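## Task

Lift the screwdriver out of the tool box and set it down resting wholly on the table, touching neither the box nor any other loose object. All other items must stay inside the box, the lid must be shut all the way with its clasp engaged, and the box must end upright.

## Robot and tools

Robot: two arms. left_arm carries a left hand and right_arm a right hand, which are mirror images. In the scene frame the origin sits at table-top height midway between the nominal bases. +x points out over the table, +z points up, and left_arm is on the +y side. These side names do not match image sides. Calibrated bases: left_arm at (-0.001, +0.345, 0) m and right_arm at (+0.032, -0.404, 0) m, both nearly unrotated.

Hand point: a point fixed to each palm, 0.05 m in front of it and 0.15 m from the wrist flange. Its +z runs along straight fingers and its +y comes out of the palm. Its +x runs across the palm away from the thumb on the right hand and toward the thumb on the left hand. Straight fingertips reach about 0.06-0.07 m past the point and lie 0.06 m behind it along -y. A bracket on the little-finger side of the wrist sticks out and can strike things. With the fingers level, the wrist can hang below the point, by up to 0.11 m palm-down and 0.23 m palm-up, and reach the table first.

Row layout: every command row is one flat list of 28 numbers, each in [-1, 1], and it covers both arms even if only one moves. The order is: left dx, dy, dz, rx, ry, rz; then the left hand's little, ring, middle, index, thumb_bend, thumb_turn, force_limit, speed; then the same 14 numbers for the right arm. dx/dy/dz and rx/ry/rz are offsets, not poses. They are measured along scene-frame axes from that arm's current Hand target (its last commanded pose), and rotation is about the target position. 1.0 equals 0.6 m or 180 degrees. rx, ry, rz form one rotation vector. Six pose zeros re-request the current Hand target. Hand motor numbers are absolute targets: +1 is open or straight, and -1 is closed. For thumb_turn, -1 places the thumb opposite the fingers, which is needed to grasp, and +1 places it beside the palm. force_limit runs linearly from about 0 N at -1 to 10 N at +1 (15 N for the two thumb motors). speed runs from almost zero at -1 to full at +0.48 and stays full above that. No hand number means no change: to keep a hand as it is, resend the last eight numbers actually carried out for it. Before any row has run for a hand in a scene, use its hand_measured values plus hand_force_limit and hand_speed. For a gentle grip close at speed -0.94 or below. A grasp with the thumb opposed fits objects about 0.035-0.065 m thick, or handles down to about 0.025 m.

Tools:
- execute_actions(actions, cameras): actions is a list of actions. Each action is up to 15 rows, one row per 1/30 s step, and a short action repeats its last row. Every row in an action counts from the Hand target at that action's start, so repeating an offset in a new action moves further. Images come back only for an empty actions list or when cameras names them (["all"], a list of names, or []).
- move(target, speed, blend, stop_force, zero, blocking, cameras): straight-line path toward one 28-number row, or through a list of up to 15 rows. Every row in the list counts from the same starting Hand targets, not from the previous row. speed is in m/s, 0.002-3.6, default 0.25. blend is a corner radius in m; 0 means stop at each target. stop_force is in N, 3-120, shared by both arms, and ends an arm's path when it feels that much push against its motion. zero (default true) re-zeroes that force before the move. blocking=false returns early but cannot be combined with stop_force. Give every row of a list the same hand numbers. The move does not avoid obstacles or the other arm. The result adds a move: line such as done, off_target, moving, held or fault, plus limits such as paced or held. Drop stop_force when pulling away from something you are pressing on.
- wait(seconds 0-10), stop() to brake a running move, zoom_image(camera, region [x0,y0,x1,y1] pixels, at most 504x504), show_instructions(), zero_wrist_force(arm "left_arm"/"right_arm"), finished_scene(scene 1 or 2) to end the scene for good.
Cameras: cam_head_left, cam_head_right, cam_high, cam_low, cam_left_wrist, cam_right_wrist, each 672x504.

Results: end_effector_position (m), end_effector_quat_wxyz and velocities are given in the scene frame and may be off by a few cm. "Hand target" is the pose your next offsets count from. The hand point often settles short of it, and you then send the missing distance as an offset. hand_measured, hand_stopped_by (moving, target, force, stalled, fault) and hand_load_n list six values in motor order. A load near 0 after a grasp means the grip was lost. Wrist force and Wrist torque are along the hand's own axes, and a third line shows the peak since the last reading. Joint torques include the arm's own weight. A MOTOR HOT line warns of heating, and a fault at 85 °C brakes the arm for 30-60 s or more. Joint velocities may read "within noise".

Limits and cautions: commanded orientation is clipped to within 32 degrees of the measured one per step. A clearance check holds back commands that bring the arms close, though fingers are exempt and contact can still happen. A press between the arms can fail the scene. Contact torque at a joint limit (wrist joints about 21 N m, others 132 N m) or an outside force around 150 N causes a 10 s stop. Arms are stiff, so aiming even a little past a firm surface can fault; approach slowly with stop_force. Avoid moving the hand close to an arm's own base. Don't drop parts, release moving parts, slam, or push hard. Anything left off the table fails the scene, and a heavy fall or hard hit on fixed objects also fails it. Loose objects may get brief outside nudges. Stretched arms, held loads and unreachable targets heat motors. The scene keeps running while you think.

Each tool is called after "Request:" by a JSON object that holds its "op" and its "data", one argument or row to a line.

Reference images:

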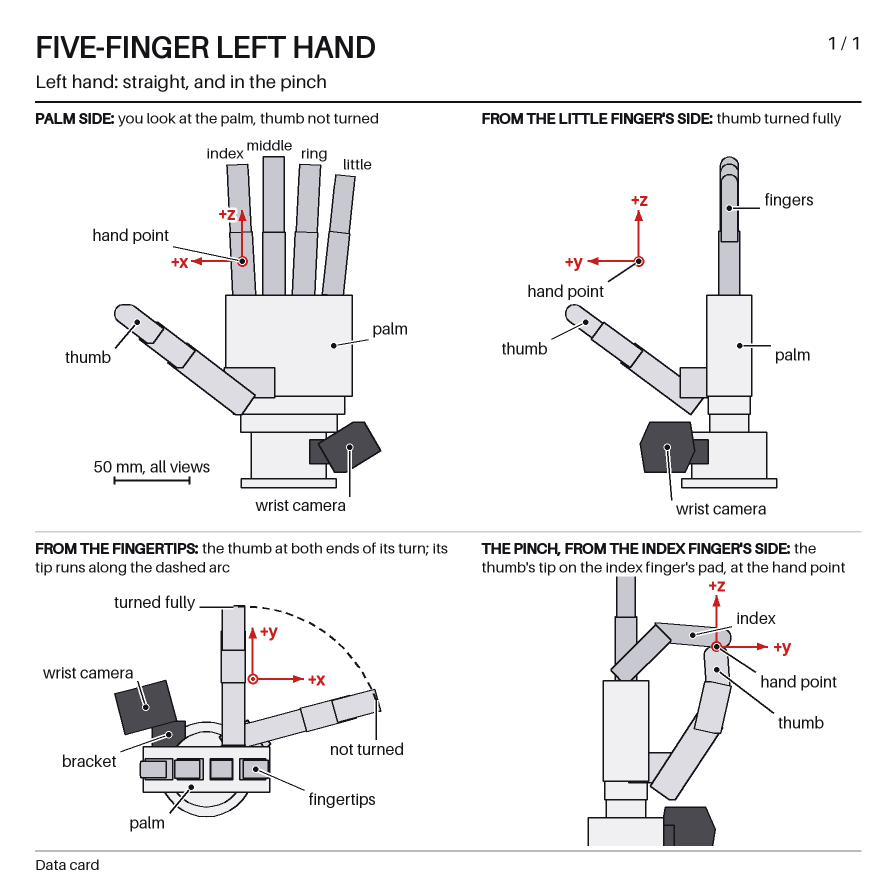

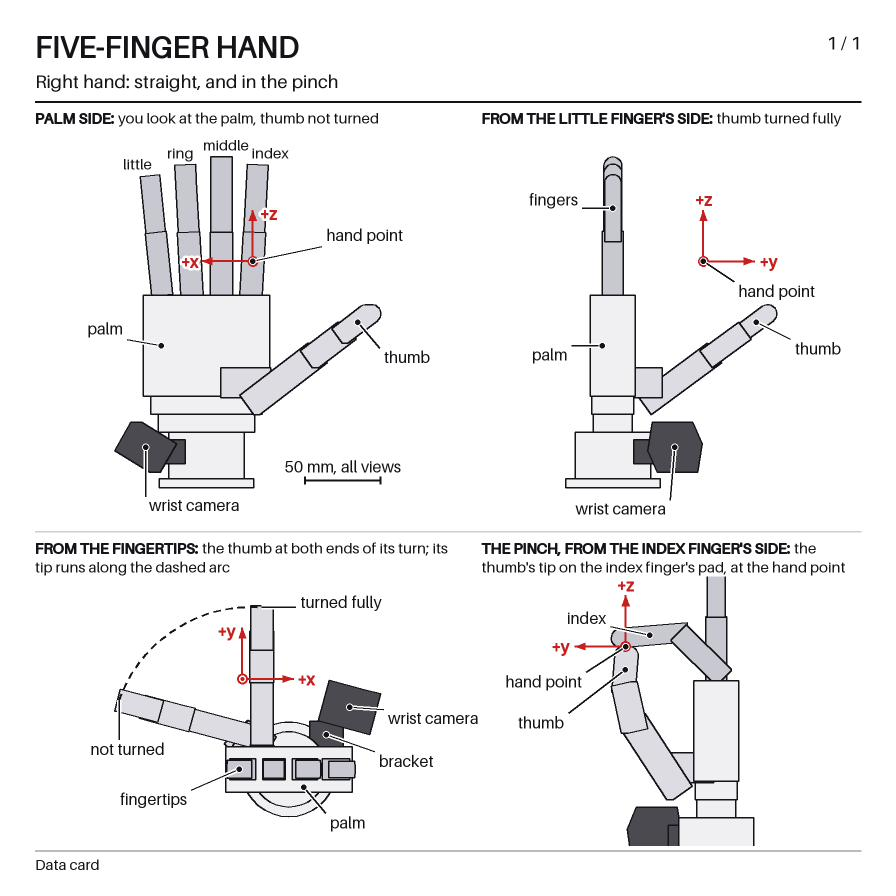

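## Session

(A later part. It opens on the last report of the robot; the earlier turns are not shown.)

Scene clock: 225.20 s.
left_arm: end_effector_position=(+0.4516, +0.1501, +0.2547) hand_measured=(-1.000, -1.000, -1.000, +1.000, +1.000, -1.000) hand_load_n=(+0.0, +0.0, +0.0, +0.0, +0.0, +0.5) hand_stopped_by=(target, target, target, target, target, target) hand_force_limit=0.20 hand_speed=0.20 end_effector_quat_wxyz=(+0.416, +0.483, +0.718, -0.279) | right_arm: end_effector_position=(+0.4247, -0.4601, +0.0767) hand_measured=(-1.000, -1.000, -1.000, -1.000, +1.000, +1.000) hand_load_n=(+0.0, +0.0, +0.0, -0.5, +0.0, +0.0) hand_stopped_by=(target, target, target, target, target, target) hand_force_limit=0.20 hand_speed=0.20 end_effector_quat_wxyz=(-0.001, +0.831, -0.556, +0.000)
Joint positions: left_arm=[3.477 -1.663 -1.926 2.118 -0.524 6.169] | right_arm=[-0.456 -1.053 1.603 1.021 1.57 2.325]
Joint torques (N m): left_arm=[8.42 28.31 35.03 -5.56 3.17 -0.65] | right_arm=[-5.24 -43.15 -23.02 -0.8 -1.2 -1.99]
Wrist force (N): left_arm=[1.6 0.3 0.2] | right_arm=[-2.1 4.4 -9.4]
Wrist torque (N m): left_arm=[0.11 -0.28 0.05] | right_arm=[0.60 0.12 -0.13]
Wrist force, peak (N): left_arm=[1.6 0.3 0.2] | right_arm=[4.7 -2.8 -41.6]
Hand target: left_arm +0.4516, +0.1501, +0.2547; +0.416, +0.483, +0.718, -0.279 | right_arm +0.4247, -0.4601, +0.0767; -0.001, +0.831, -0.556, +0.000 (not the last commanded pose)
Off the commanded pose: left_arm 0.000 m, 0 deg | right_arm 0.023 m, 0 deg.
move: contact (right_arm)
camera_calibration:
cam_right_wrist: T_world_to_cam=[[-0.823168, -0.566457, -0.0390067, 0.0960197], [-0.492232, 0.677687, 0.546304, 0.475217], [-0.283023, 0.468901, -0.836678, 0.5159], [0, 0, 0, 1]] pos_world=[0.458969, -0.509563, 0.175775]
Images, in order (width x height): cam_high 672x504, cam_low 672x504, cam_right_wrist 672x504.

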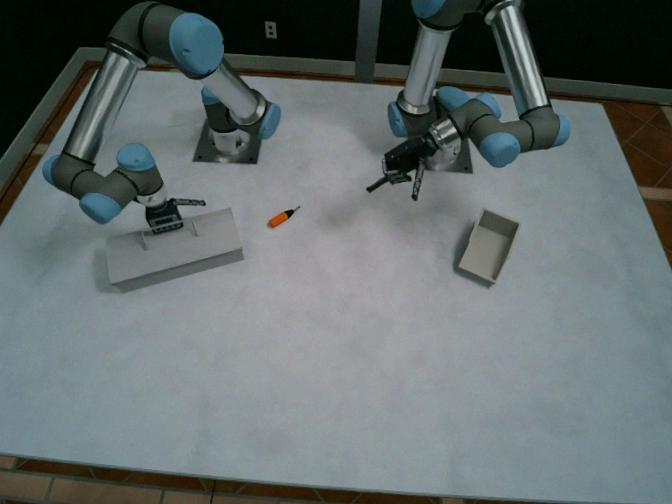

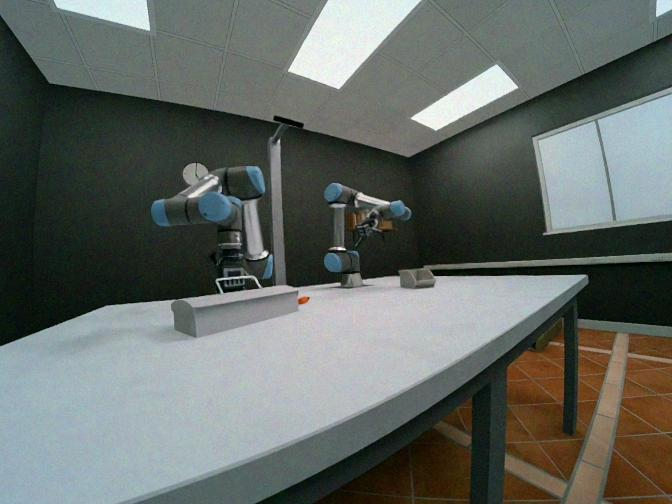

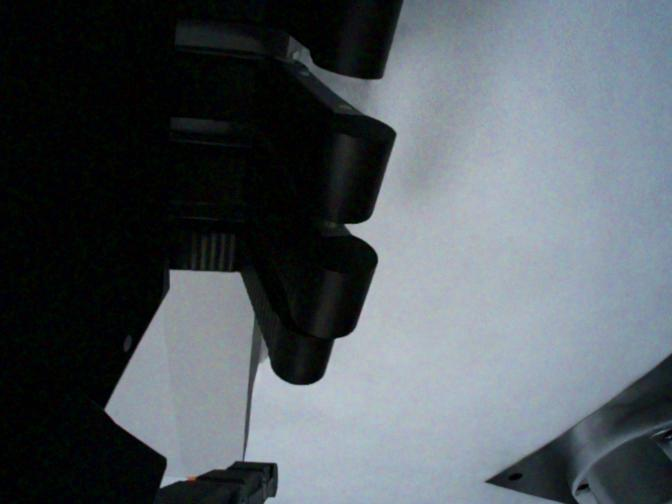

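Request:
{"op": "move", "data": {
  "target": [
    [0,0,0,0,0,0,-1,-1,-1,1,1,-1,0.2,0.2,0,0,0.08,0,0,0,-1,-1,-1,-1,1,1,0.2,0.2],
    [0,0,0,0,0,0,-1,-1,-1,1,1,-1,0.2,0.2,-0.15,-0.08,0.15,0.0844,-0.2055,0,-1,-1,-1,-1,1,1,0.2,0.2]
  ],
  "speed": 0.25,
  "blend": 0.02,
  "cameras": ["cam_right_wrist","cam_high"]
}}

Request:
{"op": "zoom_image", "data": {
  "camera": "cam_high",
  "region": [80, 150, 310, 320]
}}

Scene clock: 227.57 s.
left_arm: end_effector_position=(+0.4516, +0.1501, +0.2547) hand_measured=(-1.000, -1.000, -1.000, +1.000, +1.000, -1.000) hand_load_n=(+0.0, +0.0, +0.0, +0.0, +0.0, +0.0) hand_stopped_by=(target, target, target, target, target, target) hand_force_limit=0.20 hand_speed=0.20 end_effector_quat_wxyz=(+0.416, +0.483, +0.718, -0.279) | right_arm: end_effector_position=(+0.3347, -0.5081, +0.1667) hand_measured=(-1.000, -1.000, -1.000, -1.000, +1.000, +1.000) hand_load_n=(+0.0, +0.0, +0.0, +0.0, +0.0, +0.0) hand_stopped_by=(target, target, target, target, target, target) hand_force_limit=0.20 hand_speed=0.20 end_effector_quat_wxyz=(-0.284, +0.781, -0.522, +0.191)
Joint positions: left_arm=[3.477 -1.663 -1.926 2.118 -0.524 6.169] | right_arm=[-1.243 -1.578 2.093 1.082 0.873 1.529]
Joint torques (N m): left_arm=[8.62 28.16 34.92 -5.5 3.11 -0.73] | right_arm=[-11.61 -14.21 -14.68 3.27 -2.67 -2.32]
Wrist force (N): left_arm=[1.1 0.5 0.1] | right_arm=[0.3 -1.8 -1.2]
Wrist torque (N m): left_arm=[0.14 -0.20 0.02] | right_arm=[-0.18 0.02 0.00]
Wrist force, peak (N): left_arm=[1.3 0.5 0.5] | right_arm=[-2.1 4.6 -9.6]
Hand target: left_arm +0.4516, +0.1501, +0.2547; +0.416, +0.483, +0.718, -0.279 | right_arm +0.3347, -0.5081, +0.1667; -0.284, +0.781, -0.522, +0.191
Off the commanded pose: left_arm 0.000 m, 0 deg | right_arm 0.000 m, 0 deg.
move: done
camera_calibration:
cam_right_wrist: T_world_to_cam=[[-0.588673, -0.470373, -0.657429, 0.0717404], [-0.774253, 0.561858, 0.291285, 0.492333], [0.232369, 0.680489, -0.694939, 0.499683], [0, 0, 0, 1]] pos_world=[0.307311, -0.582905, 0.251004]
Images, in order (width x height): cam_high 672x504, cam_right_wrist 672x504.

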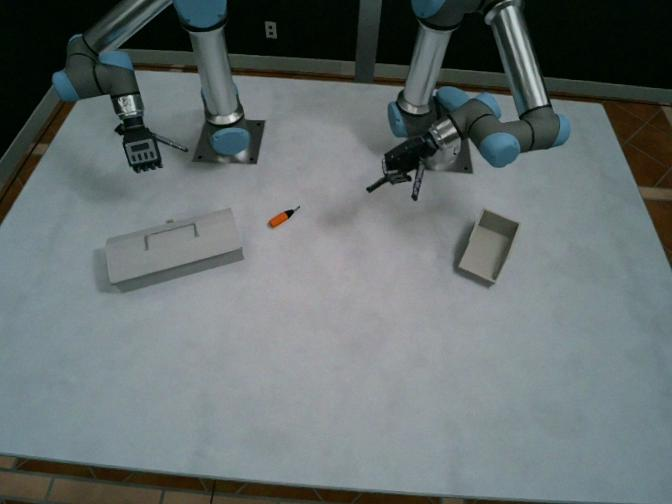

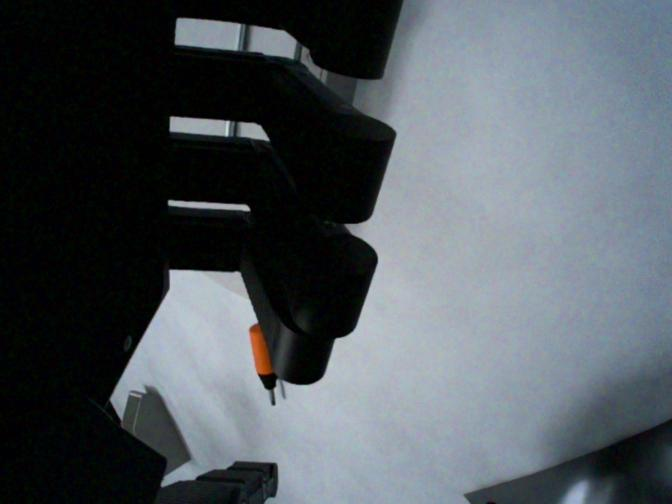

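Scaled by 2.191 from the camera's 672x504 image, which has a finer 960x720 frame.

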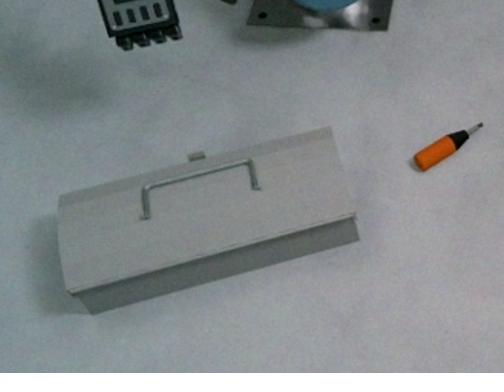

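Request:
{"op": "move", "data": {
  "target": [0,0,0,0,0,0,-1,-1,-1,1,1,-1,0.2,0.2,0,0.02,0,0,0,0,1,1,1,1,1,1,0.2,0.2],
  "speed": 0.25,
  "cameras": ["cam_right_wrist"]
}}

Request:
{"op": "zoom_image", "data": {
  "camera": "cam_right_wrist",
  "region": [230, 0, 430, 200]
}}

Scene clock: 228.80 s.
left_arm: end_effector_position=(+0.4516, +0.1501, +0.2547) hand_measured=(-1.000, -1.000, -1.000, +1.000, +1.000, -1.000) hand_load_n=(+0.0, +0.0, +0.0, +0.0, +0.0, +0.5) hand_stopped_by=(target, target, target, target, target, target) hand_force_limit=0.20 hand_speed=0.20 end_effector_quat_wxyz=(+0.416, +0.483, +0.718, -0.279) | right_arm: end_effector_position=(+0.3347, -0.4961, +0.1667) hand_measured=(+1.000, +1.000, +1.000, +1.000, +1.000, +1.000) hand_load_n=(+0.0, +0.0, +0.0, +0.0, +0.0, +0.0) hand_stopped_by=(target, target, target, target, target, target) hand_force_limit=0.20 hand_speed=0.20 end_effector_quat_wxyz=(-0.284, +0.781, -0.522, +0.191)
Joint positions: left_arm=[3.477 -1.663 -1.926 2.118 -0.524 6.169] | right_arm=[-1.224 -1.601 2.111 1.072 0.872 1.553]
Joint torques (N m): left_arm=[8.15 28.31 35.04 -5.57 3.21 -0.85] | right_arm=[-9.84 -8.37 -23.77 4.82 -0.52 -2.22]
Wrist force (N): left_arm=[1.2 0.6 -0.1] | right_arm=[0.3 -1.7 -1.3]
Wrist torque (N m): left_arm=[0.16 -0.22 0.02] | right_arm=[-0.18 0.02 -0.16]
Wrist force, peak (N): left_arm=[1.5 0.6 0.3] | right_arm=[0.6 -1.9 -1.2]
Hand target: left_arm +0.4516, +0.1501, +0.2547; +0.416, +0.483, +0.718, -0.279 | right_arm +0.3347, -0.4961, +0.1667; -0.284, +0.781, -0.522, +0.191
Off the commanded pose: left_arm 0.000 m, 0 deg | right_arm 0.000 m, 0 deg.
move: done
camera_calibration:
cam_right_wrist: T_world_to_cam=[[-0.588511, -0.470387, -0.657565, 0.0773607], [-0.774344, 0.561809, 0.291138, 0.485628], [0.232478, 0.680519, -0.694872, 0.491485], [0, 0, 0, 1]] pos_world=[0.307311, -0.570905, 0.251004]
Images, in order (width x height): cam_right_wrist 672x504.

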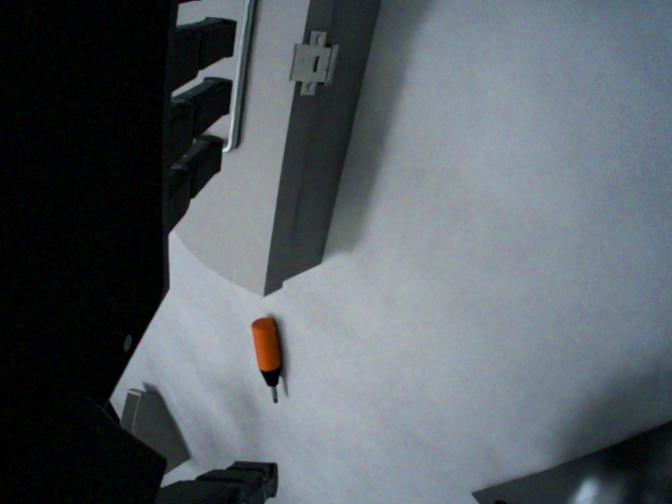

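Scaled by 2.520 from the camera's 672x504 image, which has a finer 960x720 frame.

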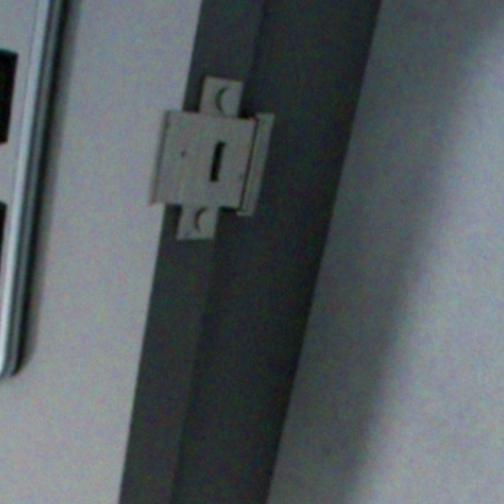

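Request:
{"op": "finished_scene", "data": {
  "scene": 2
}}

The scene is finished: the task was done.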